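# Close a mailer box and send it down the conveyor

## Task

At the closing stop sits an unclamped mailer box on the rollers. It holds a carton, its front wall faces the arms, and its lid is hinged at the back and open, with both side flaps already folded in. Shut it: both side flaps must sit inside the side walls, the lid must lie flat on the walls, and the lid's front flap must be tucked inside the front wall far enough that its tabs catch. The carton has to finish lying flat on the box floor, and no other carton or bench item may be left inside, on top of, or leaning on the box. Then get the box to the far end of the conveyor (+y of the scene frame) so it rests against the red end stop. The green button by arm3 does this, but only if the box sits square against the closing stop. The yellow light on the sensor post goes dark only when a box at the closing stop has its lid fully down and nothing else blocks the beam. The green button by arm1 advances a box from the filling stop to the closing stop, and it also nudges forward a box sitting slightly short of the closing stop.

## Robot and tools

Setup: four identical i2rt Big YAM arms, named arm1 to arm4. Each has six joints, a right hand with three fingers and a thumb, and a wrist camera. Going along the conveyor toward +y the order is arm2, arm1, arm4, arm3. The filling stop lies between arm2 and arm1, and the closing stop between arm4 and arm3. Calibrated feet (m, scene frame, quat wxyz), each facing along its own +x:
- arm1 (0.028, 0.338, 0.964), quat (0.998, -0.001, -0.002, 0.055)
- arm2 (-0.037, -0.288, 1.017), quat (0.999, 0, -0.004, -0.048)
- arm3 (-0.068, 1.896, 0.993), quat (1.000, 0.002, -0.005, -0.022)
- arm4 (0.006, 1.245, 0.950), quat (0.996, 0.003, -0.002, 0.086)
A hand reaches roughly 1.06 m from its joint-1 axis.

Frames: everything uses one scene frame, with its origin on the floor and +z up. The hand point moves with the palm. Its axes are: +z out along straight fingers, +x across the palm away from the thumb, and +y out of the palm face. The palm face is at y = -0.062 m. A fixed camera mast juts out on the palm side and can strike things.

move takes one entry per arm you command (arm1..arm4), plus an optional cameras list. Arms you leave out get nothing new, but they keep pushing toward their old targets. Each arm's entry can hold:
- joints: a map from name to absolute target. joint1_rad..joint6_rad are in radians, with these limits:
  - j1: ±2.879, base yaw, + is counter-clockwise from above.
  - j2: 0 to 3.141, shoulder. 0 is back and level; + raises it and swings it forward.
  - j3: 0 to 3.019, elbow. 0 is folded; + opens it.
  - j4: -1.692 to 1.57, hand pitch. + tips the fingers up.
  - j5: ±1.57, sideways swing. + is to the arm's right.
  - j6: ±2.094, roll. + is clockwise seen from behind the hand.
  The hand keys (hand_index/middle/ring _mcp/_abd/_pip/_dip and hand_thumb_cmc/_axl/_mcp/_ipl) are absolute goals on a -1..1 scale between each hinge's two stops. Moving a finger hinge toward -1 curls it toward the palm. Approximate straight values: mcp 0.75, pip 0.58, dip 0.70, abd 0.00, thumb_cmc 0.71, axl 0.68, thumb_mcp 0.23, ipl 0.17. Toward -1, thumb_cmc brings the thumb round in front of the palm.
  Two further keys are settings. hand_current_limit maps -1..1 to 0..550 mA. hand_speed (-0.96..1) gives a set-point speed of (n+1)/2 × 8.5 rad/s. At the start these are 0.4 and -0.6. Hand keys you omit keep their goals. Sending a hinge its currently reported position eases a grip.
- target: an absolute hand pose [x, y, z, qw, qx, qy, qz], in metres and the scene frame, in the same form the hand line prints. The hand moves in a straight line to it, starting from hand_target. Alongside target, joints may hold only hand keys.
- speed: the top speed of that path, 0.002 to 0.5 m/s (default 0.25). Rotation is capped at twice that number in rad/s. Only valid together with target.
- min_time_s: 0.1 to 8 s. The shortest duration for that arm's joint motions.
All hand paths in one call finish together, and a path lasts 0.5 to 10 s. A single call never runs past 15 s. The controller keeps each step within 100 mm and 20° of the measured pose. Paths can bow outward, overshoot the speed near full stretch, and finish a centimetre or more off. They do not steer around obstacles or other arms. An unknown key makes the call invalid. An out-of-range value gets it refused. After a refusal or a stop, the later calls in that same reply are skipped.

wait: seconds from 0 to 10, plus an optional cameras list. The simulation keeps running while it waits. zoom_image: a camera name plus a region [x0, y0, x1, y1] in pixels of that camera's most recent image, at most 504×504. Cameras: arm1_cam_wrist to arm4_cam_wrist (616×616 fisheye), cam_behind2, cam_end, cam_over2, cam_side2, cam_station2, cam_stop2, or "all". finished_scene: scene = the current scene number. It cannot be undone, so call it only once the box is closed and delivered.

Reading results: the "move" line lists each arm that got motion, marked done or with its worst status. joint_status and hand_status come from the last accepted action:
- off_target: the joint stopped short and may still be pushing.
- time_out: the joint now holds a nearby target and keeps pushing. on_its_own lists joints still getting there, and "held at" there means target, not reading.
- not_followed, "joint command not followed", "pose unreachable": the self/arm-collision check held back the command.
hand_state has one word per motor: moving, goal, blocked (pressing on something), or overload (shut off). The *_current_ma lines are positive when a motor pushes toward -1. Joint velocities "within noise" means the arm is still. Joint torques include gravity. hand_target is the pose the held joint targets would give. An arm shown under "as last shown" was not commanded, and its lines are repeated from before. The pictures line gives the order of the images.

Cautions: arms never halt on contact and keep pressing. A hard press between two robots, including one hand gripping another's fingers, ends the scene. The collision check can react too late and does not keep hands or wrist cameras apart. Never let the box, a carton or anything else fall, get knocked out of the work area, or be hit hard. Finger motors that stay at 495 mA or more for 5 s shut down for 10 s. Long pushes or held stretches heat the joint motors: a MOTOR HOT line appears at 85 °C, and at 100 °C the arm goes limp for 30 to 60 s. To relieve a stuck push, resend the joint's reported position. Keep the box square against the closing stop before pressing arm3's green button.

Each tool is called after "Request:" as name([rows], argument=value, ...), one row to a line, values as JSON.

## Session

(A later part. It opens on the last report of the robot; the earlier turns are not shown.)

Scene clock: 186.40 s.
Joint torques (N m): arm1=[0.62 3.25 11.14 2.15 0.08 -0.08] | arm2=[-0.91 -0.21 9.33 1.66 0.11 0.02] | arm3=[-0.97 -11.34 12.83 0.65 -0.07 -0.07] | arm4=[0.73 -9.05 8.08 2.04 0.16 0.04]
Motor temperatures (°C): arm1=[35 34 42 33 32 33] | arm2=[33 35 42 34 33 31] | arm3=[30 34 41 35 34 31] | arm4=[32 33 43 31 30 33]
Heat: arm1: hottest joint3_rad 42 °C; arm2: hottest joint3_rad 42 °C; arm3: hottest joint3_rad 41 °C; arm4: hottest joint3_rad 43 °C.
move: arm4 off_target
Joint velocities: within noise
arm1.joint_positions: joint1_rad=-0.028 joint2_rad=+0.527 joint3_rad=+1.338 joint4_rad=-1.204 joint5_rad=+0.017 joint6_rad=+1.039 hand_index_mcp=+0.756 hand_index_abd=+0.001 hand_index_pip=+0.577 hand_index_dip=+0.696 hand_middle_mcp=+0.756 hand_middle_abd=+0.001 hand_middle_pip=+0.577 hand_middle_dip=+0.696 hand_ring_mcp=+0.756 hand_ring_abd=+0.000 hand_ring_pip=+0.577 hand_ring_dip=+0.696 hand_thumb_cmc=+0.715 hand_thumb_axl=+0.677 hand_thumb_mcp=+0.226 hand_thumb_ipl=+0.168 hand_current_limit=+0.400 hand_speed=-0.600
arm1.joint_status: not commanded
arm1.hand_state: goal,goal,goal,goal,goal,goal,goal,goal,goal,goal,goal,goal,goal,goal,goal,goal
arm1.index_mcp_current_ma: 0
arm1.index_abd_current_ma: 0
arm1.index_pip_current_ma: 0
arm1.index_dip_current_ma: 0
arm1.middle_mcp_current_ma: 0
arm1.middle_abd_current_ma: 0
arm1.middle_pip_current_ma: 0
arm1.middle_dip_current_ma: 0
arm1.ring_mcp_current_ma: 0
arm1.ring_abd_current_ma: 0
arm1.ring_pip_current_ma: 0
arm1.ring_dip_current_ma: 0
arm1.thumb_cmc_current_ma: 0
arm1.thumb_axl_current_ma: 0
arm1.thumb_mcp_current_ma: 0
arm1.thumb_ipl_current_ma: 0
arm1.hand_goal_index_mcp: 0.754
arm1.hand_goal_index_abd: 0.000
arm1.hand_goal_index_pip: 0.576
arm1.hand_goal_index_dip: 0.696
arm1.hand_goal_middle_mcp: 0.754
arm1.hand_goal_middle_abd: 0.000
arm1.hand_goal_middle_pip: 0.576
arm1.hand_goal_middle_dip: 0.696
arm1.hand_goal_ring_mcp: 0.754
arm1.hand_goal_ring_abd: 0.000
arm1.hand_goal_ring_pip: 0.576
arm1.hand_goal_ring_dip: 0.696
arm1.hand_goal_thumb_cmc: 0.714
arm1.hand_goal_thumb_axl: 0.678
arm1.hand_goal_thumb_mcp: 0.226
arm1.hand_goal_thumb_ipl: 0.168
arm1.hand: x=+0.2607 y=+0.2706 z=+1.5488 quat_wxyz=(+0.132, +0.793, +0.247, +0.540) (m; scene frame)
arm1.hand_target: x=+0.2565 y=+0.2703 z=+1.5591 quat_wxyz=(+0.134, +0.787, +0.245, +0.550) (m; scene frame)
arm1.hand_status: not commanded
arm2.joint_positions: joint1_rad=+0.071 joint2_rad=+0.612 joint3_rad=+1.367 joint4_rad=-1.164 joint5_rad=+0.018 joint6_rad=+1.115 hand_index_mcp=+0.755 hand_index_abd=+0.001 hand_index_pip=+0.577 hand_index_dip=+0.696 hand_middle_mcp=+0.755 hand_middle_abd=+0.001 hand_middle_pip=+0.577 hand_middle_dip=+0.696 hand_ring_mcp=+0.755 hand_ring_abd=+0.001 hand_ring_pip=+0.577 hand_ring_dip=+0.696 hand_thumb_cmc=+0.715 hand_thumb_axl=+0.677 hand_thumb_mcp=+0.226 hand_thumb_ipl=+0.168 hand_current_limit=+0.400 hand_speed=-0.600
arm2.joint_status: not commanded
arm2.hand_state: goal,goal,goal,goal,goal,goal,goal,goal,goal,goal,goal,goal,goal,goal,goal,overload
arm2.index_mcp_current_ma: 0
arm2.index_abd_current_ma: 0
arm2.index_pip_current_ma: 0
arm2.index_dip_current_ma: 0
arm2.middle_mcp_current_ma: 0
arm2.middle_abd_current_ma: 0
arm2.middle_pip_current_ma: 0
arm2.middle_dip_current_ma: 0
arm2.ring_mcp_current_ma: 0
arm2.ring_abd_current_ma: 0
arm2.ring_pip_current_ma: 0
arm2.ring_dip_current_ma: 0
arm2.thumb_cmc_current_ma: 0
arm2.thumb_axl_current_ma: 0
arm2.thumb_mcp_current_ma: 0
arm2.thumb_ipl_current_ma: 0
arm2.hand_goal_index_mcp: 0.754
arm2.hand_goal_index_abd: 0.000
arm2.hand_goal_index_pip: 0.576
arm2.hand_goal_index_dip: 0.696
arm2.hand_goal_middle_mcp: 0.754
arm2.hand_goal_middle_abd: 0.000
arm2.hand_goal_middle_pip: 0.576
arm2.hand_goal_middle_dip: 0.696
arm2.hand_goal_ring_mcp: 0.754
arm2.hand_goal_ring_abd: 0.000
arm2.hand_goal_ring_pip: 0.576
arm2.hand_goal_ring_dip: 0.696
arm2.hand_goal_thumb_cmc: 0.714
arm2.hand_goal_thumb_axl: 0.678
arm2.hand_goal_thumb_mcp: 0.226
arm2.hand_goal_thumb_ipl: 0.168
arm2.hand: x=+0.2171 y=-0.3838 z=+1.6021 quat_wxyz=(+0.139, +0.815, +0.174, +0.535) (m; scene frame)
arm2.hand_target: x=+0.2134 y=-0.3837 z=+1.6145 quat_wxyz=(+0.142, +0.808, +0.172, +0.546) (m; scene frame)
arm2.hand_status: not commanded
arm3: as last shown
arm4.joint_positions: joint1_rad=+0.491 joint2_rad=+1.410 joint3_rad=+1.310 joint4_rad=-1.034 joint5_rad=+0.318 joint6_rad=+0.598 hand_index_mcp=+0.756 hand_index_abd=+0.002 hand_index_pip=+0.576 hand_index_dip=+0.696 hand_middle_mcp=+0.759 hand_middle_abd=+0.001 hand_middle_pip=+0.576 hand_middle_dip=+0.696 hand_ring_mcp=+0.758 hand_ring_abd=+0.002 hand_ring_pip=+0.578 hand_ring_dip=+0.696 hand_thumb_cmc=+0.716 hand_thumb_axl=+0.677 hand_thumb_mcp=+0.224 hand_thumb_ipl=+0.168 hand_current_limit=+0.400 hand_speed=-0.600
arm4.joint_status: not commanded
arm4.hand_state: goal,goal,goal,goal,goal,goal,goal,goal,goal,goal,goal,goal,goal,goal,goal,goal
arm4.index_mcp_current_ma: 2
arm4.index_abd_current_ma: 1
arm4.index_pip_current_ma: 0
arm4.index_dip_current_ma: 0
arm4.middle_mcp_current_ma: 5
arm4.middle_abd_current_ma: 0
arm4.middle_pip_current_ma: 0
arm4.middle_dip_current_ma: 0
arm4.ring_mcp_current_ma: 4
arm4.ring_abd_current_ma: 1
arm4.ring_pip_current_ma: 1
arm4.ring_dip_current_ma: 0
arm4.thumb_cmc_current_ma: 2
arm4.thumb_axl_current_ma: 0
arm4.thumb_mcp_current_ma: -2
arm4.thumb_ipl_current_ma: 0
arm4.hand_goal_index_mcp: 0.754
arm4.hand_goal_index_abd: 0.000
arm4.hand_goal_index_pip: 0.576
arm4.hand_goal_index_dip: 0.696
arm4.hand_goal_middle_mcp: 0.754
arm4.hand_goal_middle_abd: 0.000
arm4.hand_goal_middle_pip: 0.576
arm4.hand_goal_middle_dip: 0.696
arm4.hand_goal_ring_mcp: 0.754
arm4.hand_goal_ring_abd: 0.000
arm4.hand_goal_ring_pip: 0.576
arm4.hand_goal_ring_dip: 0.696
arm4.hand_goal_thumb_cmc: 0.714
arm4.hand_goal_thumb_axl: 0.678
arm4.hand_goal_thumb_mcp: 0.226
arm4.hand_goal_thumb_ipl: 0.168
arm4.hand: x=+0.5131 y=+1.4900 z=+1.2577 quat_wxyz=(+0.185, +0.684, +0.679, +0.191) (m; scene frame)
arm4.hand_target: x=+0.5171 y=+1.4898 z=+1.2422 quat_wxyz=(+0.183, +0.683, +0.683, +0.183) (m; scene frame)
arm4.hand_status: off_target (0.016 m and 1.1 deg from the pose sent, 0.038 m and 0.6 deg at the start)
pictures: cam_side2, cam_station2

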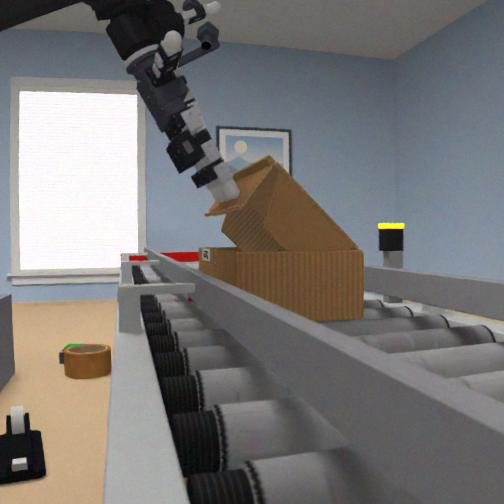

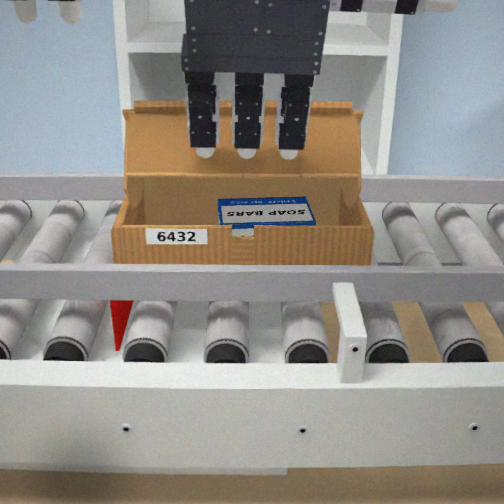

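Request:
move(arm4={"target": [0.530, 1.49, 1.228, 0.183, 0.683, 0.683, 0.183], "speed": 0.12})

Request:
move(arm4={"target": [0.550, 1.49, 1.225, 0.183, 0.683, 0.683, 0.183], "speed": 0.12}, cameras=["cam_side2", "cam_station2"])

Scene clock: 189.77 s.
Joint torques (N m): arm1=[0.5 3.25 11.14 2.14 0.08 -0.09] | arm2=[-0.85 -0.26 9.29 1.66 0.1 0.02] | arm3=[-0.97 -11.34 12.83 0.64 -0.07 -0.07] | arm4=[0.56 -9.29 8.08 2.11 0.23 -0.03]
Motor temperatures (°C): arm1=[35 34 42 33 32 33] | arm2=[33 35 42 34 33 31] | arm3=[30 34 41 35 34 31] | arm4=[32 33 43 31 30 33]
Heat: arm1: hottest joint3_rad 42 °C; arm2: hottest joint3_rad 42 °C; arm3: hottest joint3_rad 41 °C; arm4: hottest joint3_rad 43 °C.
move: arm4 off_target
Joint velocities: within noise
arm1, arm2, arm3: as last shown
arm4.joint_positions: joint1_rad=+0.476 joint2_rad=+1.437 joint3_rad=+1.304 joint4_rad=-0.995 joint5_rad=+0.309 joint6_rad=+0.587 hand_index_mcp=+0.758 hand_index_abd=+0.002 hand_index_pip=+0.576 hand_index_dip=+0.696 hand_middle_mcp=+0.759 hand_middle_abd=+0.001 hand_middle_pip=+0.576 hand_middle_dip=+0.696 hand_ring_mcp=+0.762 hand_ring_abd=+0.002 hand_ring_pip=+0.579 hand_ring_dip=+0.696 hand_thumb_cmc=+0.716 hand_thumb_axl=+0.677 hand_thumb_mcp=+0.224 hand_thumb_ipl=+0.168 hand_current_limit=+0.400 hand_speed=-0.600
arm4.joint_status: not commanded
arm4.hand_state: goal,goal,goal,goal,goal,goal,goal,goal,goal,goal,goal,goal,goal,goal,goal,goal
arm4.index_mcp_current_ma: 4
arm4.index_abd_current_ma: 1
arm4.index_pip_current_ma: 0
arm4.index_dip_current_ma: 0
arm4.middle_mcp_current_ma: 5
arm4.middle_abd_current_ma: 0
arm4.middle_pip_current_ma: 0
arm4.middle_dip_current_ma: 0
arm4.ring_mcp_current_ma: 9
arm4.ring_abd_current_ma: 1
arm4.ring_pip_current_ma: 2
arm4.ring_dip_current_ma: 0
arm4.thumb_cmc_current_ma: 2
arm4.thumb_axl_current_ma: 0
arm4.thumb_mcp_current_ma: -2
arm4.thumb_ipl_current_ma: 0
arm4.hand_goal_index_mcp: 0.754
arm4.hand_goal_index_abd: 0.000
arm4.hand_goal_index_pip: 0.576
arm4.hand_goal_index_dip: 0.696
arm4.hand_goal_middle_mcp: 0.754
arm4.hand_goal_middle_abd: 0.000
arm4.hand_goal_middle_pip: 0.576
arm4.hand_goal_middle_dip: 0.696
arm4.hand_goal_ring_mcp: 0.754
arm4.hand_goal_ring_abd: 0.000
arm4.hand_goal_ring_pip: 0.576
arm4.hand_goal_ring_dip: 0.696
arm4.hand_goal_thumb_cmc: 0.714
arm4.hand_goal_thumb_axl: 0.678
arm4.hand_goal_thumb_mcp: 0.226
arm4.hand_goal_thumb_ipl: 0.168
arm4.hand: x=+0.5246 y=+1.4906 z=+1.2446 quat_wxyz=(+0.183, +0.685, +0.678, +0.192) (m; scene frame)
arm4.hand_target: x=+0.5296 y=+1.4897 z=+1.2283 quat_wxyz=(+0.183, +0.683, +0.683, +0.183) (m; scene frame)
arm4.hand_status: off_target (0.017 m and 1.2 deg from the pose sent, 0.034 m and 1.1 deg at the start)
pictures: none

Scene clock: 190.77 s.
Joint torques (N m): arm1=[0.62 3.19 11.14 2.13 0.08 -0.09] | arm2=[-0.85 -0.21 9.31 1.63 0.11 0.02] | arm3=[-0.97 -11.28 12.83 0.64 -0.07 -0.07] | arm4=[0.5 -10.05 10.56 1.94 0.28 -0.01]
Motor temperatures (°C): arm1=[35 34 42 33 32 33] | arm2=[33 35 42 34 33 31] | arm3=[30 34 41 35 34 31] | arm4=[32 33 43 31 30 33]
Heat: arm1: hottest joint3_rad 42 °C; arm2: hottest joint3_rad 42 °C; arm3: hottest joint3_rad 41 °C; arm4: hottest joint3_rad 43 °C.
move: arm4 off_target
Joint velocities: within noise
arm1, arm2, arm3: as last shown
arm4.joint_positions: joint1_rad=+0.452 joint2_rad=+1.482 joint3_rad=+1.304 joint4_rad=-0.978 joint5_rad=+0.297 joint6_rad=+0.563 hand_index_mcp=+0.758 hand_index_abd=+0.002 hand_index_pip=+0.576 hand_index_dip=+0.696 hand_middle_mcp=+0.759 hand_middle_abd=+0.000 hand_middle_pip=+0.576 hand_middle_dip=+0.696 hand_ring_mcp=+0.761 hand_ring_abd=+0.001 hand_ring_pip=+0.579 hand_ring_dip=+0.696 hand_thumb_cmc=+0.716 hand_thumb_axl=+0.677 hand_thumb_mcp=+0.224 hand_thumb_ipl=+0.168 hand_current_limit=+0.400 hand_speed=-0.600
arm4.joint_status: not commanded
arm4.hand_state: goal,goal,goal,goal,goal,goal,goal,goal,goal,goal,goal,goal,goal,goal,goal,goal
arm4.index_mcp_current_ma: 4
arm4.index_abd_current_ma: 1
arm4.index_pip_current_ma: 0
arm4.index_dip_current_ma: 0
arm4.middle_mcp_current_ma: 6
arm4.middle_abd_current_ma: 0
arm4.middle_pip_current_ma: 0
arm4.middle_dip_current_ma: 0
arm4.ring_mcp_current_ma: 9
arm4.ring_abd_current_ma: 0
arm4.ring_pip_current_ma: 2
arm4.ring_dip_current_ma: 0
arm4.thumb_cmc_current_ma: 2
arm4.thumb_axl_current_ma: 0
arm4.thumb_mcp_current_ma: -2
arm4.thumb_ipl_current_ma: 0
arm4.hand_goal_index_mcp: 0.754
arm4.hand_goal_index_abd: 0.000
arm4.hand_goal_index_pip: 0.576
arm4.hand_goal_index_dip: 0.696
arm4.hand_goal_middle_mcp: 0.754
arm4.hand_goal_middle_abd: 0.000
arm4.hand_goal_middle_pip: 0.576
arm4.hand_goal_middle_dip: 0.696
arm4.hand_goal_ring_mcp: 0.754
arm4.hand_goal_ring_abd: 0.000
arm4.hand_goal_ring_pip: 0.576
arm4.hand_goal_ring_dip: 0.696
arm4.hand_goal_thumb_cmc: 0.714
arm4.hand_goal_thumb_axl: 0.678
arm4.hand_goal_thumb_mcp: 0.226
arm4.hand_goal_thumb_ipl: 0.168
arm4.hand: x=+0.5383 y=+1.4876 z=+1.2217 quat_wxyz=(+0.180, +0.685, +0.683, +0.176) (m; scene frame)
arm4.hand_target: x=+0.5496 y=+1.4898 z=+1.2250 quat_wxyz=(+0.183, +0.683, +0.683, +0.183) (m; scene frame)
arm4.hand_status: off_target (0.012 m and 0.9 deg from the pose sent, 0.032 m and 1.2 deg at the start)
pictures: cam_side2, cam_station2

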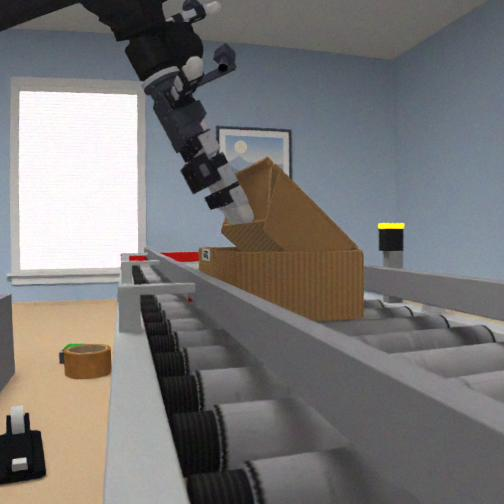

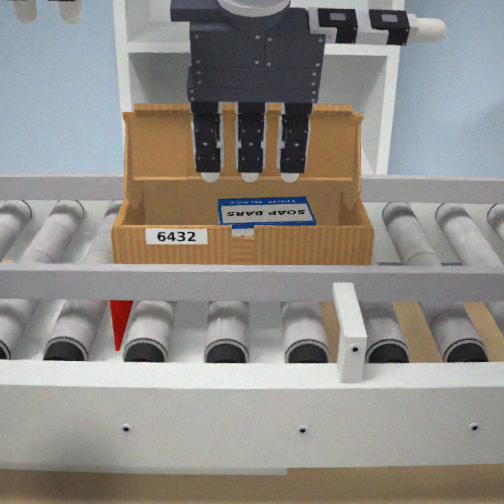

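Request:
move(arm4={"target": [0.545, 1.49, 1.250, 0.183, 0.683, 0.683, 0.183], "speed": 0.12})

Request:
move(arm4={"target": [0.565, 1.49, 1.245, 0.183, 0.683, 0.683, 0.183], "speed": 0.12}, cameras=["cam_side2", "cam_station2", "cam_stop2"])

Scene clock: 197.57 s.
Joint torques (N m): arm1=[0.5 3.31 11.11 2.14 0.08 -0.09] | arm2=[-0.79 -0.09 9.31 1.63 0.1 0.02] | arm3=[-0.97 -11.34 12.83 0.65 -0.07 -0.07] | arm4=[0.97 -11.58 13.37 0.91 0.4 0.06]
Motor temperatures (°C): arm1=[35 34 42 33 32 33] | arm2=[33 35 42 34 33 31] | arm3=[30 34 42 34 34 31] | arm4=[32 34 44 31 30 33]
Heat: arm1: hottest joint3_rad 42 °C; arm2: hottest joint3_rad 42 °C; arm3: hottest joint3_rad 42 °C; arm4: hottest joint3_rad 44 °C.
move: arm4 off_target
Joint velocities: within noise
arm1, arm2, arm3: as last shown
arm4.joint_positions: joint1_rad=+0.452 joint2_rad=+1.481 joint3_rad=+1.304 joint4_rad=-1.012 joint5_rad=+0.297 joint6_rad=+0.562 hand_index_mcp=+0.758 hand_index_abd=+0.001 hand_index_pip=+0.576 hand_index_dip=+0.696 hand_middle_mcp=+0.759 hand_middle_abd=-0.003 hand_middle_pip=+0.576 hand_middle_dip=+0.696 hand_ring_mcp=+0.759 hand_ring_abd=-0.004 hand_ring_pip=+0.578 hand_ring_dip=+0.696 hand_thumb_cmc=+0.716 hand_thumb_axl=+0.677 hand_thumb_mcp=+0.224 hand_thumb_ipl=+0.168 hand_current_limit=+0.400 hand_speed=-0.600
arm4.joint_status: not commanded
arm4.hand_state: goal,goal,goal,goal,goal,goal,goal,goal,goal,goal,goal,goal,goal,goal,goal,goal
arm4.index_mcp_current_ma: 4
arm4.index_abd_current_ma: 1
arm4.index_pip_current_ma: 0
arm4.index_dip_current_ma: 0
arm4.middle_mcp_current_ma: 6
arm4.middle_abd_current_ma: -2
arm4.middle_pip_current_ma: 0
arm4.middle_dip_current_ma: 0
arm4.ring_mcp_current_ma: 6
arm4.ring_abd_current_ma: -3
arm4.ring_pip_current_ma: 2
arm4.ring_dip_current_ma: 0
arm4.thumb_cmc_current_ma: 2
arm4.thumb_axl_current_ma: 0
arm4.thumb_mcp_current_ma: -2
arm4.thumb_ipl_current_ma: 0
arm4.hand_goal_index_mcp: 0.754
arm4.hand_goal_index_abd: 0.000
arm4.hand_goal_index_pip: 0.576
arm4.hand_goal_index_dip: 0.696
arm4.hand_goal_middle_mcp: 0.754
arm4.hand_goal_middle_abd: 0.000
arm4.hand_goal_middle_pip: 0.576
arm4.hand_goal_middle_dip: 0.696
arm4.hand_goal_ring_mcp: 0.754
arm4.hand_goal_ring_abd: 0.000
arm4.hand_goal_ring_pip: 0.576
arm4.hand_goal_ring_dip: 0.696
arm4.hand_goal_thumb_cmc: 0.714
arm4.hand_goal_thumb_axl: 0.678
arm4.hand_goal_thumb_mcp: 0.226
arm4.hand_goal_thumb_ipl: 0.168
arm4.hand: x=+0.5332 y=+1.4840 z=+1.2173 quat_wxyz=(+0.177, +0.686, +0.688, +0.160) (m; scene frame)
arm4.hand_target: x=+0.5434 y=+1.4891 z=+1.2501 quat_wxyz=(+0.183, +0.683, +0.683, +0.183) (m; scene frame)
arm4.hand_status: off_target (0.035 m and 2.8 deg from the pose sent, 0.029 m and 0.9 deg at the start)
pictures: none

Scene clock: 198.57 s.
Joint torques (N m): arm1=[0.44 3.31 11.12 2.13 0.09 -0.08] | arm2=[-0.85 -0.15 9.32 1.63 0.11 0.03] | arm3=[-0.97 -11.28 12.83 0.64 -0.07 -0.07] | arm4=[0.5 -10.17 13.74 1.37 0.3 -0.02]
Motor temperatures (°C): arm1=[35 34 42 33 32 33] | arm2=[33 35 42 34 33 31] | arm3=[30 34 42 34 34 31] | arm4=[32 34 45 31 30 33]
Heat: arm1: hottest joint3_rad 42 °C; arm2: hottest joint3_rad 42 °C; arm3: hottest joint3_rad 42 °C; arm4: hottest joint3_rad 45 °C.
move: arm4 off_target
Joint velocities: within noise
arm1, arm2, arm3: as last shown
arm4.joint_positions: joint1_rad=+0.434 joint2_rad=+1.499 joint3_rad=+1.332 joint4_rad=-1.012 joint5_rad=+0.289 joint6_rad=+0.546 hand_index_mcp=+0.759 hand_index_abd=+0.000 hand_index_pip=+0.577 hand_index_dip=+0.696 hand_middle_mcp=+0.761 hand_middle_abd=-0.002 hand_middle_pip=+0.578 hand_middle_dip=+0.696 hand_ring_mcp=+0.763 hand_ring_abd=-0.003 hand_ring_pip=+0.579 hand_ring_dip=+0.696 hand_thumb_cmc=+0.716 hand_thumb_axl=+0.677 hand_thumb_mcp=+0.224 hand_thumb_ipl=+0.168 hand_current_limit=+0.400 hand_speed=-0.600
arm4.joint_status: not commanded
arm4.hand_state: goal,goal,goal,goal,goal,goal,goal,goal,goal,goal,goal,goal,goal,goal,goal,goal
arm4.index_mcp_current_ma: 6
arm4.index_abd_current_ma: 0
arm4.index_pip_current_ma: 0
arm4.index_dip_current_ma: 0
arm4.middle_mcp_current_ma: 8
arm4.middle_abd_current_ma: -1
arm4.middle_pip_current_ma: 1
arm4.middle_dip_current_ma: 0
arm4.ring_mcp_current_ma: 12
arm4.ring_abd_current_ma: -2
arm4.ring_pip_current_ma: 3
arm4.ring_dip_current_ma: 0
arm4.thumb_cmc_current_ma: 2
arm4.thumb_axl_current_ma: 0
arm4.thumb_mcp_current_ma: -2
arm4.thumb_ipl_current_ma: 0
arm4.hand_goal_index_mcp: 0.754
arm4.hand_goal_index_abd: 0.000
arm4.hand_goal_index_pip: 0.576
arm4.hand_goal_index_dip: 0.696
arm4.hand_goal_middle_mcp: 0.754
arm4.hand_goal_middle_abd: 0.000
arm4.hand_goal_middle_pip: 0.576
arm4.hand_goal_middle_dip: 0.696
arm4.hand_goal_ring_mcp: 0.754
arm4.hand_goal_ring_abd: 0.000
arm4.hand_goal_ring_pip: 0.576
arm4.hand_goal_ring_dip: 0.696
arm4.hand_goal_thumb_cmc: 0.714
arm4.hand_goal_thumb_axl: 0.678
arm4.hand_goal_thumb_mcp: 0.226
arm4.hand_goal_thumb_ipl: 0.168
arm4.hand: x=+0.5451 y=+1.4823 z=+1.2211 quat_wxyz=(+0.177, +0.686, +0.687, +0.162) (m; scene frame)
arm4.hand_target: x=+0.5631 y=+1.4889 z=+1.2451 quat_wxyz=(+0.183, +0.683, +0.683, +0.183) (m; scene frame)
arm4.hand_status: off_target (0.032 m and 2.5 deg from the pose sent, 0.043 m and 2.8 deg at the start)
pictures: cam_side2, cam_station2, cam_stop2

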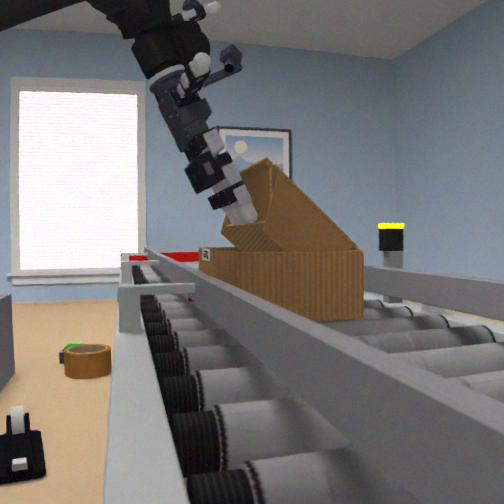

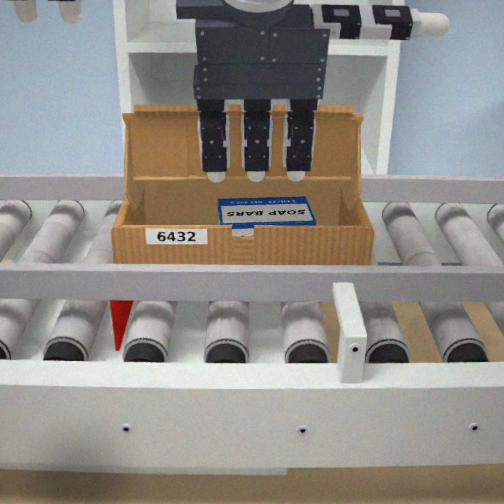

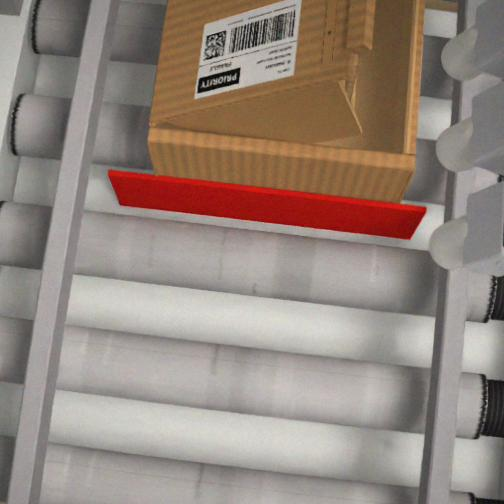

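Request:
zoom_image(camera="cam_side2", region=[180, 120, 380, 330])

Request:
zoom_image(camera="cam_stop2", region=[140, 0, 504, 260])

Scaled by 2.400.

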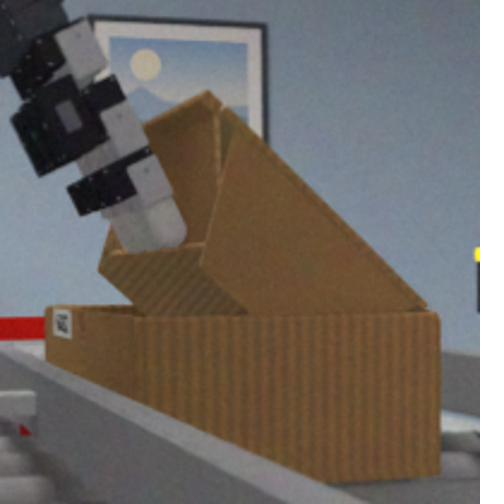

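Scaled by 1.385.

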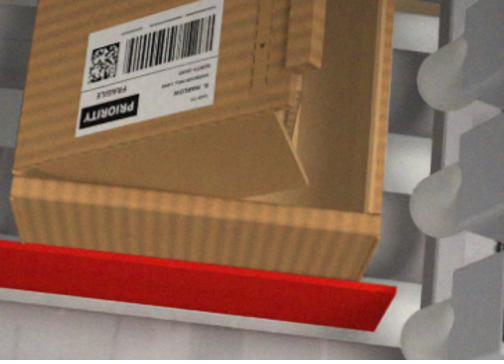

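Request:
move(arm4={"target": [0.495, 1.49, 1.27, 0.183, 0.683, 0.683, 0.183], "speed": 0.12}, cameras=["cam_side2", "cam_station2"])

Request:
zoom_image(camera="cam_side2", region=[180, 120, 380, 330])

Scene clock: 207.80 s.
Joint torques (N m): arm1=[0.5 3.37 11.12 2.14 0.09 -0.09] | arm2=[-0.85 -0.15 9.31 1.63 0.11 0.02] | arm3=[-0.97 -11.34 12.85 0.64 -0.07 -0.07] | arm4=[1.67 -9.52 8.27 0.91 0.47 0.26]
Motor temperatures (°C): arm1=[35 34 43 33 32 33] | arm2=[33 35 43 34 33 31] | arm3=[30 34 43 34 34 31] | arm4=[32 34 48 31 30 33]
Heat: arm1: hottest joint3_rad 43 °C; arm2: hottest joint3_rad 43 °C; arm3: hottest joint3_rad 43 °C; arm4: hottest joint3_rad 48 °C.
move: arm4 off_target
Joint velocities: within noise
arm1, arm2: as last shown
arm3.joint_positions: joint1_rad=-0.337 joint2_rad=+1.453 joint3_rad=+1.696 joint4_rad=-1.379 joint5_rad=-0.183 joint6_rad=-0.333 hand_index_mcp=+0.756 hand_index_abd=+0.001 hand_index_pip=+0.577 hand_index_dip=+0.696 hand_middle_mcp=+0.756 hand_middle_abd=+0.001 hand_middle_pip=+0.577 hand_middle_dip=+0.696 hand_ring_mcp=+0.756 hand_ring_abd=+0.001 hand_ring_pip=+0.577 hand_ring_dip=+0.696 hand_thumb_cmc=-0.546 hand_thumb_axl=+0.677 hand_thumb_mcp=+0.224 hand_thumb_ipl=+0.168 hand_current_limit=+0.400 hand_speed=-0.600
arm3.joint_status: not commanded
arm3.hand_state: goal,goal,goal,goal,goal,goal,goal,goal,goal,goal,goal,goal,goal,goal,goal,goal
arm3.index_mcp_current_ma: 1
arm3.index_abd_current_ma: 0
arm3.index_pip_current_ma: 0
arm3.index_dip_current_ma: 0
arm3.middle_mcp_current_ma: 1
arm3.middle_abd_current_ma: 0
arm3.middle_pip_current_ma: 0
arm3.middle_dip_current_ma: 0
arm3.ring_mcp_current_ma: 1
arm3.ring_abd_current_ma: 0
arm3.ring_pip_current_ma: 0
arm3.ring_dip_current_ma: 0
arm3.thumb_cmc_current_ma: 3
arm3.thumb_axl_current_ma: 0
arm3.thumb_mcp_current_ma: -2
arm3.thumb_ipl_current_ma: 0
arm3.hand_goal_index_mcp: 0.754
arm3.hand_goal_index_abd: 0.000
arm3.hand_goal_index_pip: 0.576
arm3.hand_goal_index_dip: 0.696
arm3.hand_goal_middle_mcp: 0.754
arm3.hand_goal_middle_abd: 0.000
arm3.hand_goal_middle_pip: 0.576
arm3.hand_goal_middle_dip: 0.696
arm3.hand_goal_ring_mcp: 0.754
arm3.hand_goal_ring_abd: 0.000
arm3.hand_goal_ring_pip: 0.576
arm3.hand_goal_ring_dip: 0.696
arm3.hand_goal_thumb_cmc: -0.550
arm3.hand_goal_thumb_axl: 0.678
arm3.hand_goal_thumb_mcp: 0.226
arm3.hand_goal_thumb_ipl: 0.168
arm3.hand: x=+0.4966 y=+1.7066 z=+1.4200 quat_wxyz=(+0.160, +0.690, +0.684, +0.176) (m; scene frame)
arm3.hand_target: x=+0.4986 y=+1.7006 z=+1.4496 quat_wxyz=(+0.184, +0.683, +0.683, +0.183) (m; scene frame)
arm3.hand_status: not commanded
arm4.joint_positions: joint1_rad=+0.510 joint2_rad=+1.374 joint3_rad=+1.332 joint4_rad=-1.085 joint5_rad=+0.323 joint6_rad=+0.601 hand_index_mcp=+0.761 hand_index_abd=+0.000 hand_index_pip=+0.578 hand_index_dip=+0.696 hand_middle_mcp=+0.761 hand_middle_abd=-0.002 hand_middle_pip=+0.578 hand_middle_dip=+0.696 hand_ring_mcp=+0.763 hand_ring_abd=-0.002 hand_ring_pip=+0.580 hand_ring_dip=+0.696 hand_thumb_cmc=+0.716 hand_thumb_axl=+0.677 hand_thumb_mcp=+0.224 hand_thumb_ipl=+0.168 hand_current_limit=+0.400 hand_speed=-0.600
arm4.joint_status: not commanded
arm4.hand_state: goal,goal,goal,goal,goal,goal,goal,goal,goal,goal,goal,goal,goal,goal,goal,goal
arm4.index_mcp_current_ma: 9
arm4.index_abd_current_ma: 0
arm4.index_pip_current_ma: 1
arm4.index_dip_current_ma: 0
arm4.middle_mcp_current_ma: 8
arm4.middle_abd_current_ma: -1
arm4.middle_pip_current_ma: 1
arm4.middle_dip_current_ma: 0
arm4.ring_mcp_current_ma: 12
arm4.ring_abd_current_ma: -1
arm4.ring_pip_current_ma: 3
arm4.ring_dip_current_ma: 0
arm4.thumb_cmc_current_ma: 2
arm4.thumb_axl_current_ma: 0
arm4.thumb_mcp_current_ma: -2
arm4.thumb_ipl_current_ma: 0
arm4.hand_goal_index_mcp: 0.754
arm4.hand_goal_index_abd: 0.000
arm4.hand_goal_index_pip: 0.576
arm4.hand_goal_index_dip: 0.696
arm4.hand_goal_middle_mcp: 0.754
arm4.hand_goal_middle_abd: 0.000
arm4.hand_goal_middle_pip: 0.576
arm4.hand_goal_middle_dip: 0.696
arm4.hand_goal_ring_mcp: 0.754
arm4.hand_goal_ring_abd: 0.000
arm4.hand_goal_ring_pip: 0.576
arm4.hand_goal_ring_dip: 0.696
arm4.hand_goal_thumb_cmc: 0.714
arm4.hand_goal_thumb_axl: 0.678
arm4.hand_goal_thumb_mcp: 0.226
arm4.hand_goal_thumb_ipl: 0.168
arm4.hand: x=+0.4998 y=+1.4915 z=+1.2810 quat_wxyz=(+0.185, +0.679, +0.683, +0.196) (m; scene frame)
arm4.hand_target: x=+0.4951 y=+1.4900 z=+1.2701 quat_wxyz=(+0.183, +0.683, +0.683, +0.183) (m; scene frame)
arm4.hand_status: off_target (0.012 m and 1.6 deg from the pose sent, 0.070 m and 2.5 deg at the start)
pictures: cam_side2, cam_station2

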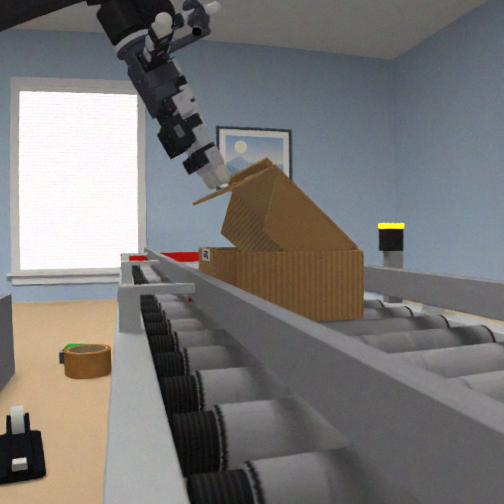

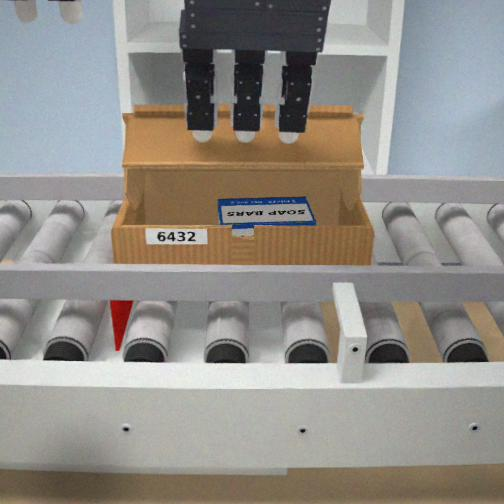

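Scaled by 2.400.

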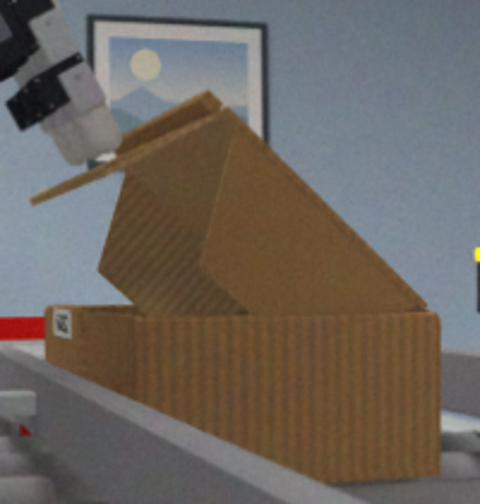

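Request:
move(arm4={"target": [0.46, 1.413, 1.33, 0.183, 0.683, 0.683, 0.183], "speed": 0.2}, arm3={"target": [0.60, 1.62, 1.38, 0.0923, 0.7011, 0.7011, 0.0923], "speed": 0.2, "joints": {"hand_thumb_cmc": -0.55, "hand_ring_mcp": -0.1, "hand_ring_pip": -0.5}}, cameras=["cam_side2", "cam_station2", "cam_over2", "cam_end"])

Scene clock: 229.77 s.
Joint torques (N m): arm1=[0.38 3.19 11.14 2.14 0.08 -0.09] | arm2=[-0.79 -0.15 9.32 1.62 0.11 0.02] | arm3=[-0.79 -18.67 12.11 0.27 0.03 -0.06] | arm4=[0.79 -6.89 8.36 0.99 0.17 0]
Motor temperatures (°C): arm1=[35 34 43 33 32 33] | arm2=[33 35 43 34 33 30] | arm3=[30 35 44 34 34 31] | arm4=[32 34 46 31 30 33]
Heat: arm1: hottest joint3_rad 43 °C; arm2: hottest joint3_rad 43 °C; arm3: hottest joint3_rad 44 °C; arm4: hottest joint3_rad 46 °C.
move: arm3 off_target; arm4 done
Joint velocities: within noise
arm1, arm2: as last shown
arm3.joint_positions: joint1_rad=-0.378 joint2_rad=+1.941 joint3_rad=+2.262 joint4_rad=-1.687 joint5_rad=-0.101 joint6_rad=-0.404 hand_index_mcp=+0.756 hand_index_abd=+0.001 hand_index_pip=+0.577 hand_index_dip=+0.696 hand_middle_mcp=+0.756 hand_middle_abd=+0.001 hand_middle_pip=+0.577 hand_middle_dip=+0.696 hand_ring_mcp=-0.082 hand_ring_abd=+0.001 hand_ring_pip=-0.494 hand_ring_dip=+0.696 hand_thumb_cmc=-0.547 hand_thumb_axl=+0.677 hand_thumb_mcp=+0.224 hand_thumb_ipl=+0.168 hand_current_limit=+0.400 hand_speed=-0.600
arm3.joint_status: all done
arm3.hand_state: goal,goal,goal,goal,goal,goal,goal,goal,goal,goal,goal,goal,goal,goal,goal,goal
arm3.index_mcp_current_ma: 1
arm3.index_abd_current_ma: 0
arm3.index_pip_current_ma: 0
arm3.index_dip_current_ma: 0
arm3.middle_mcp_current_ma: 1
arm3.middle_abd_current_ma: 0
arm3.middle_pip_current_ma: 0
arm3.middle_dip_current_ma: 0
arm3.ring_mcp_current_ma: 25
arm3.ring_abd_current_ma: 0
arm3.ring_pip_current_ma: 4
arm3.ring_dip_current_ma: 0
arm3.thumb_cmc_current_ma: 2
arm3.thumb_axl_current_ma: 0
arm3.thumb_mcp_current_ma: -2
arm3.thumb_ipl_current_ma: 0
arm3.hand_goal_index_mcp: 0.754
arm3.hand_goal_index_abd: 0.000
arm3.hand_goal_index_pip: 0.576
arm3.hand_goal_index_dip: 0.696
arm3.hand_goal_middle_mcp: 0.754
arm3.hand_goal_middle_abd: 0.000
arm3.hand_goal_middle_pip: 0.576
arm3.hand_goal_middle_dip: 0.696
arm3.hand_goal_ring_mcp: -0.100
arm3.hand_goal_ring_abd: 0.000
arm3.hand_goal_ring_pip: -0.500
arm3.hand_goal_ring_dip: 0.696
arm3.hand_goal_thumb_cmc: -0.550
arm3.hand_goal_thumb_axl: 0.678
arm3.hand_goal_thumb_mcp: 0.226
arm3.hand_goal_thumb_ipl: 0.168
arm3.hand: x=+0.5973 y=+1.6269 z=+1.3559 quat_wxyz=(+0.079, +0.705, +0.699, +0.089) (m; scene frame)
arm3.hand_target: x=+0.5989 y=+1.6205 z=+1.3794 quat_wxyz=(+0.100, +0.701, +0.700, +0.096) (m; scene frame)
arm3.hand_status: off_target (0.025 m and 1.6 deg from the pose sent, 0.141 m and 12.5 deg at the start; a joint's target at an end of its range on 23 of 52 steps)
arm4.joint_positions: joint1_rad=+0.418 joint2_rad=+1.186 joint3_rad=+1.317 joint4_rad=-1.234 joint5_rad=+0.286 joint6_rad=+0.534 hand_index_mcp=+0.761 hand_index_abd=+0.000 hand_index_pip=+0.578 hand_index_dip=+0.696 hand_middle_mcp=+0.761 hand_middle_abd=-0.002 hand_middle_pip=+0.578 hand_middle_dip=+0.696 hand_ring_mcp=+0.763 hand_ring_abd=-0.002 hand_ring_pip=+0.580 hand_ring_dip=+0.696 hand_thumb_cmc=+0.716 hand_thumb_axl=+0.677 hand_thumb_mcp=+0.224 hand_thumb_ipl=+0.168 hand_current_limit=+0.400 hand_speed=-0.600
arm4.joint_status: not commanded
arm4.hand_state: goal,goal,goal,goal,goal,goal,goal,goal,goal,goal,goal,goal,goal,goal,goal,goal
arm4.index_mcp_current_ma: 9
arm4.index_abd_current_ma: 0
arm4.index_pip_current_ma: 1
arm4.index_dip_current_ma: 0
arm4.middle_mcp_current_ma: 8
arm4.middle_abd_current_ma: -1
arm4.middle_pip_current_ma: 1
arm4.middle_dip_current_ma: 0
arm4.ring_mcp_current_ma: 12
arm4.ring_abd_current_ma: -1
arm4.ring_pip_current_ma: 3
arm4.ring_dip_current_ma: 0
arm4.thumb_cmc_current_ma: 2
arm4.thumb_axl_current_ma: 0
arm4.thumb_mcp_current_ma: -2
arm4.thumb_ipl_current_ma: 0
arm4.hand_goal_index_mcp: 0.754
arm4.hand_goal_index_abd: 0.000
arm4.hand_goal_index_pip: 0.576
arm4.hand_goal_index_dip: 0.696
arm4.hand_goal_middle_mcp: 0.754
arm4.hand_goal_middle_abd: 0.000
arm4.hand_goal_middle_pip: 0.576
arm4.hand_goal_middle_dip: 0.696
arm4.hand_goal_ring_mcp: 0.754
arm4.hand_goal_ring_abd: 0.000
arm4.hand_goal_ring_pip: 0.576
arm4.hand_goal_ring_dip: 0.696
arm4.hand_goal_thumb_cmc: 0.714
arm4.hand_goal_thumb_axl: 0.678
arm4.hand_goal_thumb_mcp: 0.226
arm4.hand_goal_thumb_ipl: 0.168
arm4.hand: x=+0.4619 y=+1.4161 z=+1.3386 quat_wxyz=(+0.185, +0.686, +0.676, +0.196) (m; scene frame)
arm4.hand_target: x=+0.4600 y=+1.4130 z=+1.3300 quat_wxyz=(+0.183, +0.683, +0.683, +0.183) (m; scene frame)
arm4.hand_status: done (0.009 m and 1.8 deg from the pose sent, 0.101 m and 1.6 deg at the start)
pictures: cam_end, cam_over2, cam_side2, cam_station2

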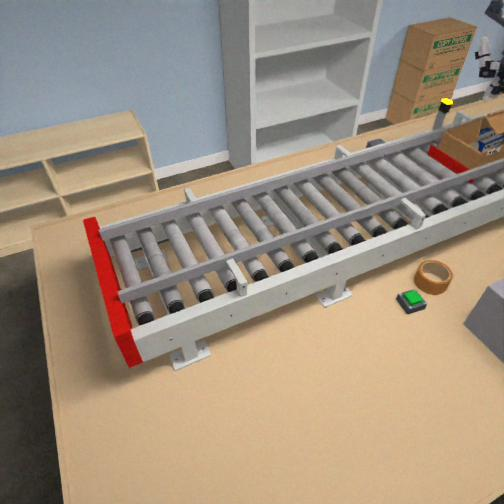

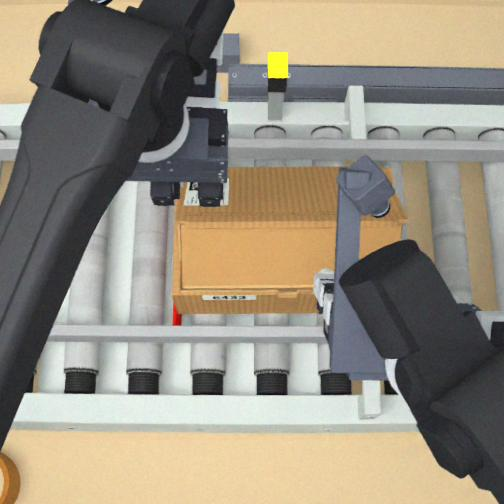

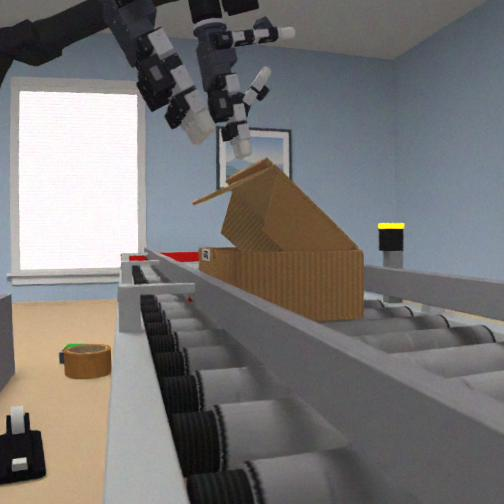

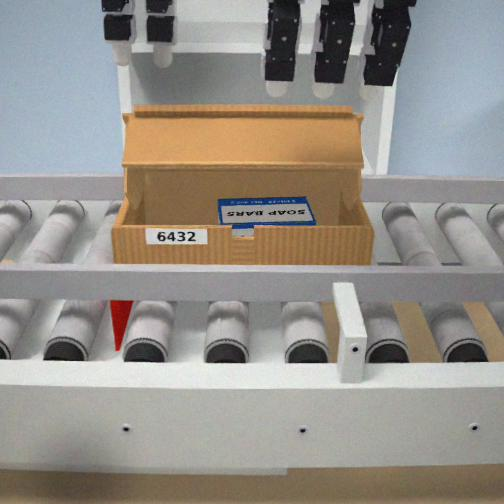

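Request:
move(arm3={"target": [0.605, 1.583, 1.31, 0.0923, 0.7011, 0.7011, 0.0923], "speed": 0.15})

Request:
move(arm3={"target": [0.590, 1.583, 1.275, 0.0923, 0.7011, 0.7011, 0.0923], "speed": 0.1}, cameras=["cam_side2", "cam_station2", "cam_behind2"])

Scene clock: 246.67 s.
Joint torques (N m): arm1=[0.62 3.25 11.14 2.14 0.08 -0.08] | arm2=[-0.85 -0.32 9.29 1.65 0.11 0.02] | arm3=[-0.44 -19.25 8.28 0.98 -0.11 -0.05] | arm4=[0.79 -6.83 8.36 0.99 0.18 -0.01]
Motor temperatures (°C): arm1=[35 34 43 33 32 32] | arm2=[33 34 43 34 33 30] | arm3=[30 35 45 34 33 30] | arm4=[32 33 45 31 29 33]
Heat: arm1: hottest joint3_rad 43 °C; arm2: hottest joint3_rad 43 °C; arm3: hottest joint3_rad 45 °C; arm4: hottest joint3_rad 45 °C.
move: arm3 done
Joint velocities: within noise
arm1, arm2, arm4: as last shown
arm3.joint_positions: joint1_rad=-0.435 joint2_rad=+1.967 joint3_rad=+2.167 joint4_rad=-1.560 joint5_rad=-0.109 joint6_rad=-0.457 hand_index_mcp=+0.756 hand_index_abd=+0.001 hand_index_pip=+0.577 hand_index_dip=+0.696 hand_middle_mcp=+0.756 hand_middle_abd=+0.001 hand_middle_pip=+0.577 hand_middle_dip=+0.696 hand_ring_mcp=-0.083 hand_ring_abd=+0.001 hand_ring_pip=-0.494 hand_ring_dip=+0.696 hand_thumb_cmc=-0.547 hand_thumb_axl=+0.677 hand_thumb_mcp=+0.224 hand_thumb_ipl=+0.168 hand_current_limit=+0.400 hand_speed=-0.600
arm3.joint_status: not commanded
arm3.hand_state: goal,goal,goal,goal,goal,goal,goal,goal,goal,goal,goal,goal,goal,goal,goal,goal
arm3.index_mcp_current_ma: 1
arm3.index_abd_current_ma: 0
arm3.index_pip_current_ma: 0
arm3.index_dip_current_ma: 0
arm3.middle_mcp_current_ma: 1
arm3.middle_abd_current_ma: 0
arm3.middle_pip_current_ma: 0
arm3.middle_dip_current_ma: 0
arm3.ring_mcp_current_ma: 23
arm3.ring_abd_current_ma: 0
arm3.ring_pip_current_ma: 4
arm3.ring_dip_current_ma: 0
arm3.thumb_cmc_current_ma: 2
arm3.thumb_axl_current_ma: 0
arm3.thumb_mcp_current_ma: -2
arm3.thumb_ipl_current_ma: 0
arm3.hand_goal_index_mcp: 0.754
arm3.hand_goal_index_abd: 0.000
arm3.hand_goal_index_pip: 0.576
arm3.hand_goal_index_dip: 0.696
arm3.hand_goal_middle_mcp: 0.754
arm3.hand_goal_middle_abd: 0.000
arm3.hand_goal_middle_pip: 0.576
arm3.hand_goal_middle_dip: 0.696
arm3.hand_goal_ring_mcp: -0.100
arm3.hand_goal_ring_abd: 0.000
arm3.hand_goal_ring_pip: -0.500
arm3.hand_goal_ring_dip: 0.696
arm3.hand_goal_thumb_cmc: -0.550
arm3.hand_goal_thumb_axl: 0.678
arm3.hand_goal_thumb_mcp: 0.226
arm3.hand_goal_thumb_ipl: 0.168
arm3.hand: x=+0.6023 y=+1.5849 z=+1.3069 quat_wxyz=(+0.085, +0.706, +0.698, +0.090) (m; scene frame)
arm3.hand_target: x=+0.6049 y=+1.5829 z=+1.3101 quat_wxyz=(+0.092, +0.701, +0.701, +0.092) (m; scene frame)
arm3.hand_status: done (0.004 m and 1.1 deg from the pose sent, 0.064 m and 1.6 deg at the start)
pictures: none

Scene clock: 247.80 s.
Joint torques (N m): arm1=[0.56 3.25 11.17 2.15 0.08 -0.09] | arm2=[-0.79 -0.09 9.32 1.66 0.11 0.01] | arm3=[-0.97 -20.25 7.71 0.92 -0.1 -0.06] | arm4=[0.79 -6.83 8.35 0.99 0.17 -0.01]
Motor temperatures (°C): arm1=[35 34 43 33 32 32] | arm2=[33 34 43 34 33 30] | arm3=[30 36 44 34 33 30] | arm4=[32 33 45 31 29 33]
Heat: arm1: hottest joint3_rad 43 °C; arm2: hottest joint3_rad 43 °C; arm3: hottest joint3_rad 44 °C; arm4: hottest joint3_rad 45 °C.
move: arm3 off_target
Joint velocities: within noise
arm1.joint_positions: joint1_rad=-0.028 joint2_rad=+0.527 joint3_rad=+1.338 joint4_rad=-1.204 joint5_rad=+0.017 joint6_rad=+1.039 hand_index_mcp=+0.756 hand_index_abd=+0.001 hand_index_pip=+0.577 hand_index_dip=+0.696 hand_middle_mcp=+0.756 hand_middle_abd=+0.001 hand_middle_pip=+0.577 hand_middle_dip=+0.696 hand_ring_mcp=+0.756 hand_ring_abd=+0.000 hand_ring_pip=+0.577 hand_ring_dip=+0.696 hand_thumb_cmc=+0.715 hand_thumb_axl=+0.677 hand_thumb_mcp=+0.226 hand_thumb_ipl=+0.168 hand_current_limit=+0.400 hand_speed=-0.600
arm1.joint_status: not commanded
arm1.hand_state: goal,goal,goal,goal,goal,goal,goal,goal,goal,goal,goal,goal,goal,goal,goal,goal
arm1.index_mcp_current_ma: 0
arm1.index_abd_current_ma: 0
arm1.index_pip_current_ma: 0
arm1.index_dip_current_ma: 0
arm1.middle_mcp_current_ma: 0
arm1.middle_abd_current_ma: 0
arm1.middle_pip_current_ma: 0
arm1.middle_dip_current_ma: 0
arm1.ring_mcp_current_ma: 0
arm1.ring_abd_current_ma: 0
arm1.ring_pip_current_ma: 0
arm1.ring_dip_current_ma: 0
arm1.thumb_cmc_current_ma: 0
arm1.thumb_axl_current_ma: 0
arm1.thumb_mcp_current_ma: 0
arm1.thumb_ipl_current_ma: 0
arm1.hand_goal_index_mcp: 0.754
arm1.hand_goal_index_abd: 0.000
arm1.hand_goal_index_pip: 0.576
arm1.hand_goal_index_dip: 0.696
arm1.hand_goal_middle_mcp: 0.754
arm1.hand_goal_middle_abd: 0.000
arm1.hand_goal_middle_pip: 0.576
arm1.hand_goal_middle_dip: 0.696
arm1.hand_goal_ring_mcp: 0.754
arm1.hand_goal_ring_abd: 0.000
arm1.hand_goal_ring_pip: 0.576
arm1.hand_goal_ring_dip: 0.696
arm1.hand_goal_thumb_cmc: 0.714
arm1.hand_goal_thumb_axl: 0.678
arm1.hand_goal_thumb_mcp: 0.226
arm1.hand_goal_thumb_ipl: 0.168
arm1.hand: x=+0.2607 y=+0.2706 z=+1.5488 quat_wxyz=(+0.132, +0.793, +0.247, +0.540) (m; scene frame)
arm1.hand_target: x=+0.2565 y=+0.2703 z=+1.5591 quat_wxyz=(+0.134, +0.787, +0.245, +0.550) (m; scene frame)
arm1.hand_status: not commanded
arm2.joint_positions: joint1_rad=+0.071 joint2_rad=+0.612 joint3_rad=+1.367 joint4_rad=-1.164 joint5_rad=+0.018 joint6_rad=+1.115 hand_index_mcp=+0.755 hand_index_abd=+0.001 hand_index_pip=+0.577 hand_index_dip=+0.696 hand_middle_mcp=+0.755 hand_middle_abd=+0.001 hand_middle_pip=+0.577 hand_middle_dip=+0.696 hand_ring_mcp=+0.755 hand_ring_abd=+0.001 hand_ring_pip=+0.577 hand_ring_dip=+0.696 hand_thumb_cmc=+0.715 hand_thumb_axl=+0.677 hand_thumb_mcp=+0.226 hand_thumb_ipl=+0.168 hand_current_limit=+0.400 hand_speed=-0.600
arm2.joint_status: not commanded
arm2.hand_state: goal,goal,goal,goal,goal,goal,goal,goal,goal,goal,goal,goal,goal,goal,goal,overload
arm2.index_mcp_current_ma: 0
arm2.index_abd_current_ma: 0
arm2.index_pip_current_ma: 0
arm2.index_dip_current_ma: 0
arm2.middle_mcp_current_ma: 0
arm2.middle_abd_current_ma: 0
arm2.middle_pip_current_ma: 0
arm2.middle_dip_current_ma: 0
arm2.ring_mcp_current_ma: 0
arm2.ring_abd_current_ma: 0
arm2.ring_pip_current_ma: 0
arm2.ring_dip_current_ma: 0
arm2.thumb_cmc_current_ma: 0
arm2.thumb_axl_current_ma: 0
arm2.thumb_mcp_current_ma: 0
arm2.thumb_ipl_current_ma: 0
arm2.hand_goal_index_mcp: 0.754
arm2.hand_goal_index_abd: 0.000
arm2.hand_goal_index_pip: 0.576
arm2.hand_goal_index_dip: 0.696
arm2.hand_goal_middle_mcp: 0.754
arm2.hand_goal_middle_abd: 0.000
arm2.hand_goal_middle_pip: 0.576
arm2.hand_goal_middle_dip: 0.696
arm2.hand_goal_ring_mcp: 0.754
arm2.hand_goal_ring_abd: 0.000
arm2.hand_goal_ring_pip: 0.576
arm2.hand_goal_ring_dip: 0.696
arm2.hand_goal_thumb_cmc: 0.714
arm2.hand_goal_thumb_axl: 0.678
arm2.hand_goal_thumb_mcp: 0.226
arm2.hand_goal_thumb_ipl: 0.168
arm2.hand: x=+0.2171 y=-0.3838 z=+1.6021 quat_wxyz=(+0.139, +0.815, +0.174, +0.535) (m; scene frame)
arm2.hand_target: x=+0.2134 y=-0.3837 z=+1.6145 quat_wxyz=(+0.142, +0.808, +0.172, +0.546) (m; scene frame)
arm2.hand_status: not commanded
arm3.joint_positions: joint1_rad=-0.439 joint2_rad=+1.921 joint3_rad=+1.991 joint4_rad=-1.435 joint5_rad=-0.112 joint6_rad=-0.470 hand_index_mcp=+0.746 hand_index_abd=+0.003 hand_index_pip=+0.572 hand_index_dip=+0.696 hand_middle_mcp=+0.755 hand_middle_abd=+0.001 hand_middle_pip=+0.577 hand_middle_dip=+0.696 hand_ring_mcp=-0.083 hand_ring_abd=+0.001 hand_ring_pip=-0.494 hand_ring_dip=+0.696 hand_thumb_cmc=-0.547 hand_thumb_axl=+0.677 hand_thumb_mcp=+0.224 hand_thumb_ipl=+0.168 hand_current_limit=+0.400 hand_speed=-0.600
arm3.joint_status: not commanded
arm3.hand_state: goal,goal,goal,goal,goal,goal,goal,goal,goal,goal,goal,goal,goal,goal,goal,goal
arm3.index_mcp_current_ma: -8
arm3.index_abd_current_ma: 1
arm3.index_pip_current_ma: -3
arm3.index_dip_current_ma: 0
arm3.middle_mcp_current_ma: 1
arm3.middle_abd_current_ma: 0
arm3.middle_pip_current_ma: 0
arm3.middle_dip_current_ma: 0
arm3.ring_mcp_current_ma: 23
arm3.ring_abd_current_ma: 0
arm3.ring_pip_current_ma: 4
arm3.ring_dip_current_ma: 0
arm3.thumb_cmc_current_ma: 2
arm3.thumb_axl_current_ma: 0
arm3.thumb_mcp_current_ma: -2
arm3.thumb_ipl_current_ma: 0
arm3.hand_goal_index_mcp: 0.754
arm3.hand_goal_index_abd: 0.000
arm3.hand_goal_index_pip: 0.576
arm3.hand_goal_index_dip: 0.696
arm3.hand_goal_middle_mcp: 0.754
arm3.hand_goal_middle_abd: 0.000
arm3.hand_goal_middle_pip: 0.576
arm3.hand_goal_middle_dip: 0.696
arm3.hand_goal_ring_mcp: -0.100
arm3.hand_goal_ring_abd: 0.000
arm3.hand_goal_ring_pip: -0.500
arm3.hand_goal_ring_dip: 0.696
arm3.hand_goal_thumb_cmc: -0.550
arm3.hand_goal_thumb_axl: 0.678
arm3.hand_goal_thumb_mcp: 0.226
arm3.hand_goal_thumb_ipl: 0.168
arm3.hand: x=+0.5938 y=+1.5885 z=+1.2661 quat_wxyz=(+0.082, +0.702, +0.701, +0.090) (m; scene frame)
arm3.hand_target: x=+0.5900 y=+1.5830 z=+1.2749 quat_wxyz=(+0.092, +0.701, +0.701, +0.092) (m; scene frame)
arm3.hand_status: off_target (0.011 m and 1.2 deg from the pose sent, 0.034 m and 1.1 deg at the start)
arm4: as last shown
pictures: cam_behind2, cam_side2, cam_station2

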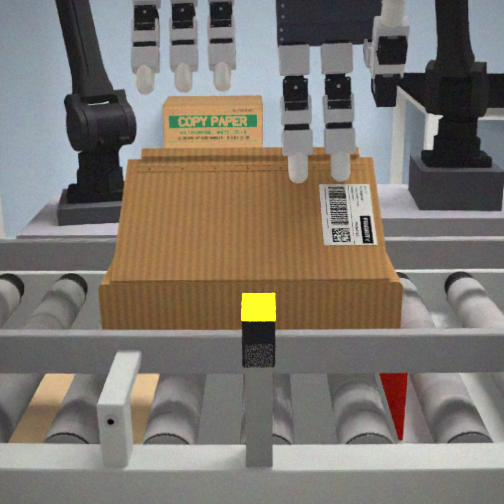

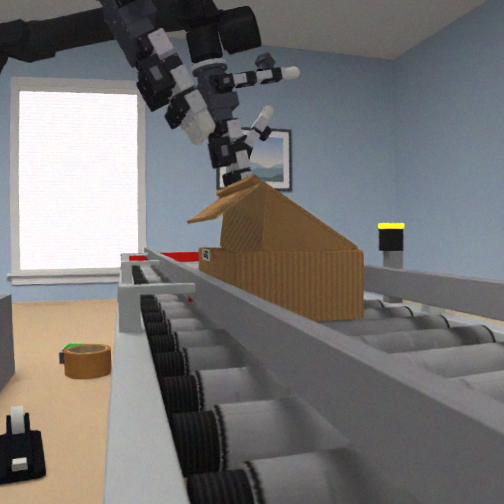

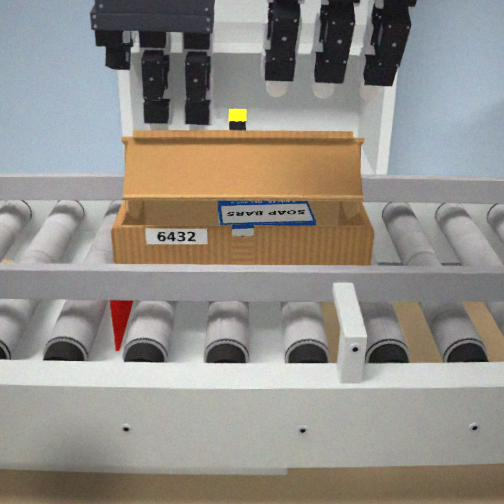

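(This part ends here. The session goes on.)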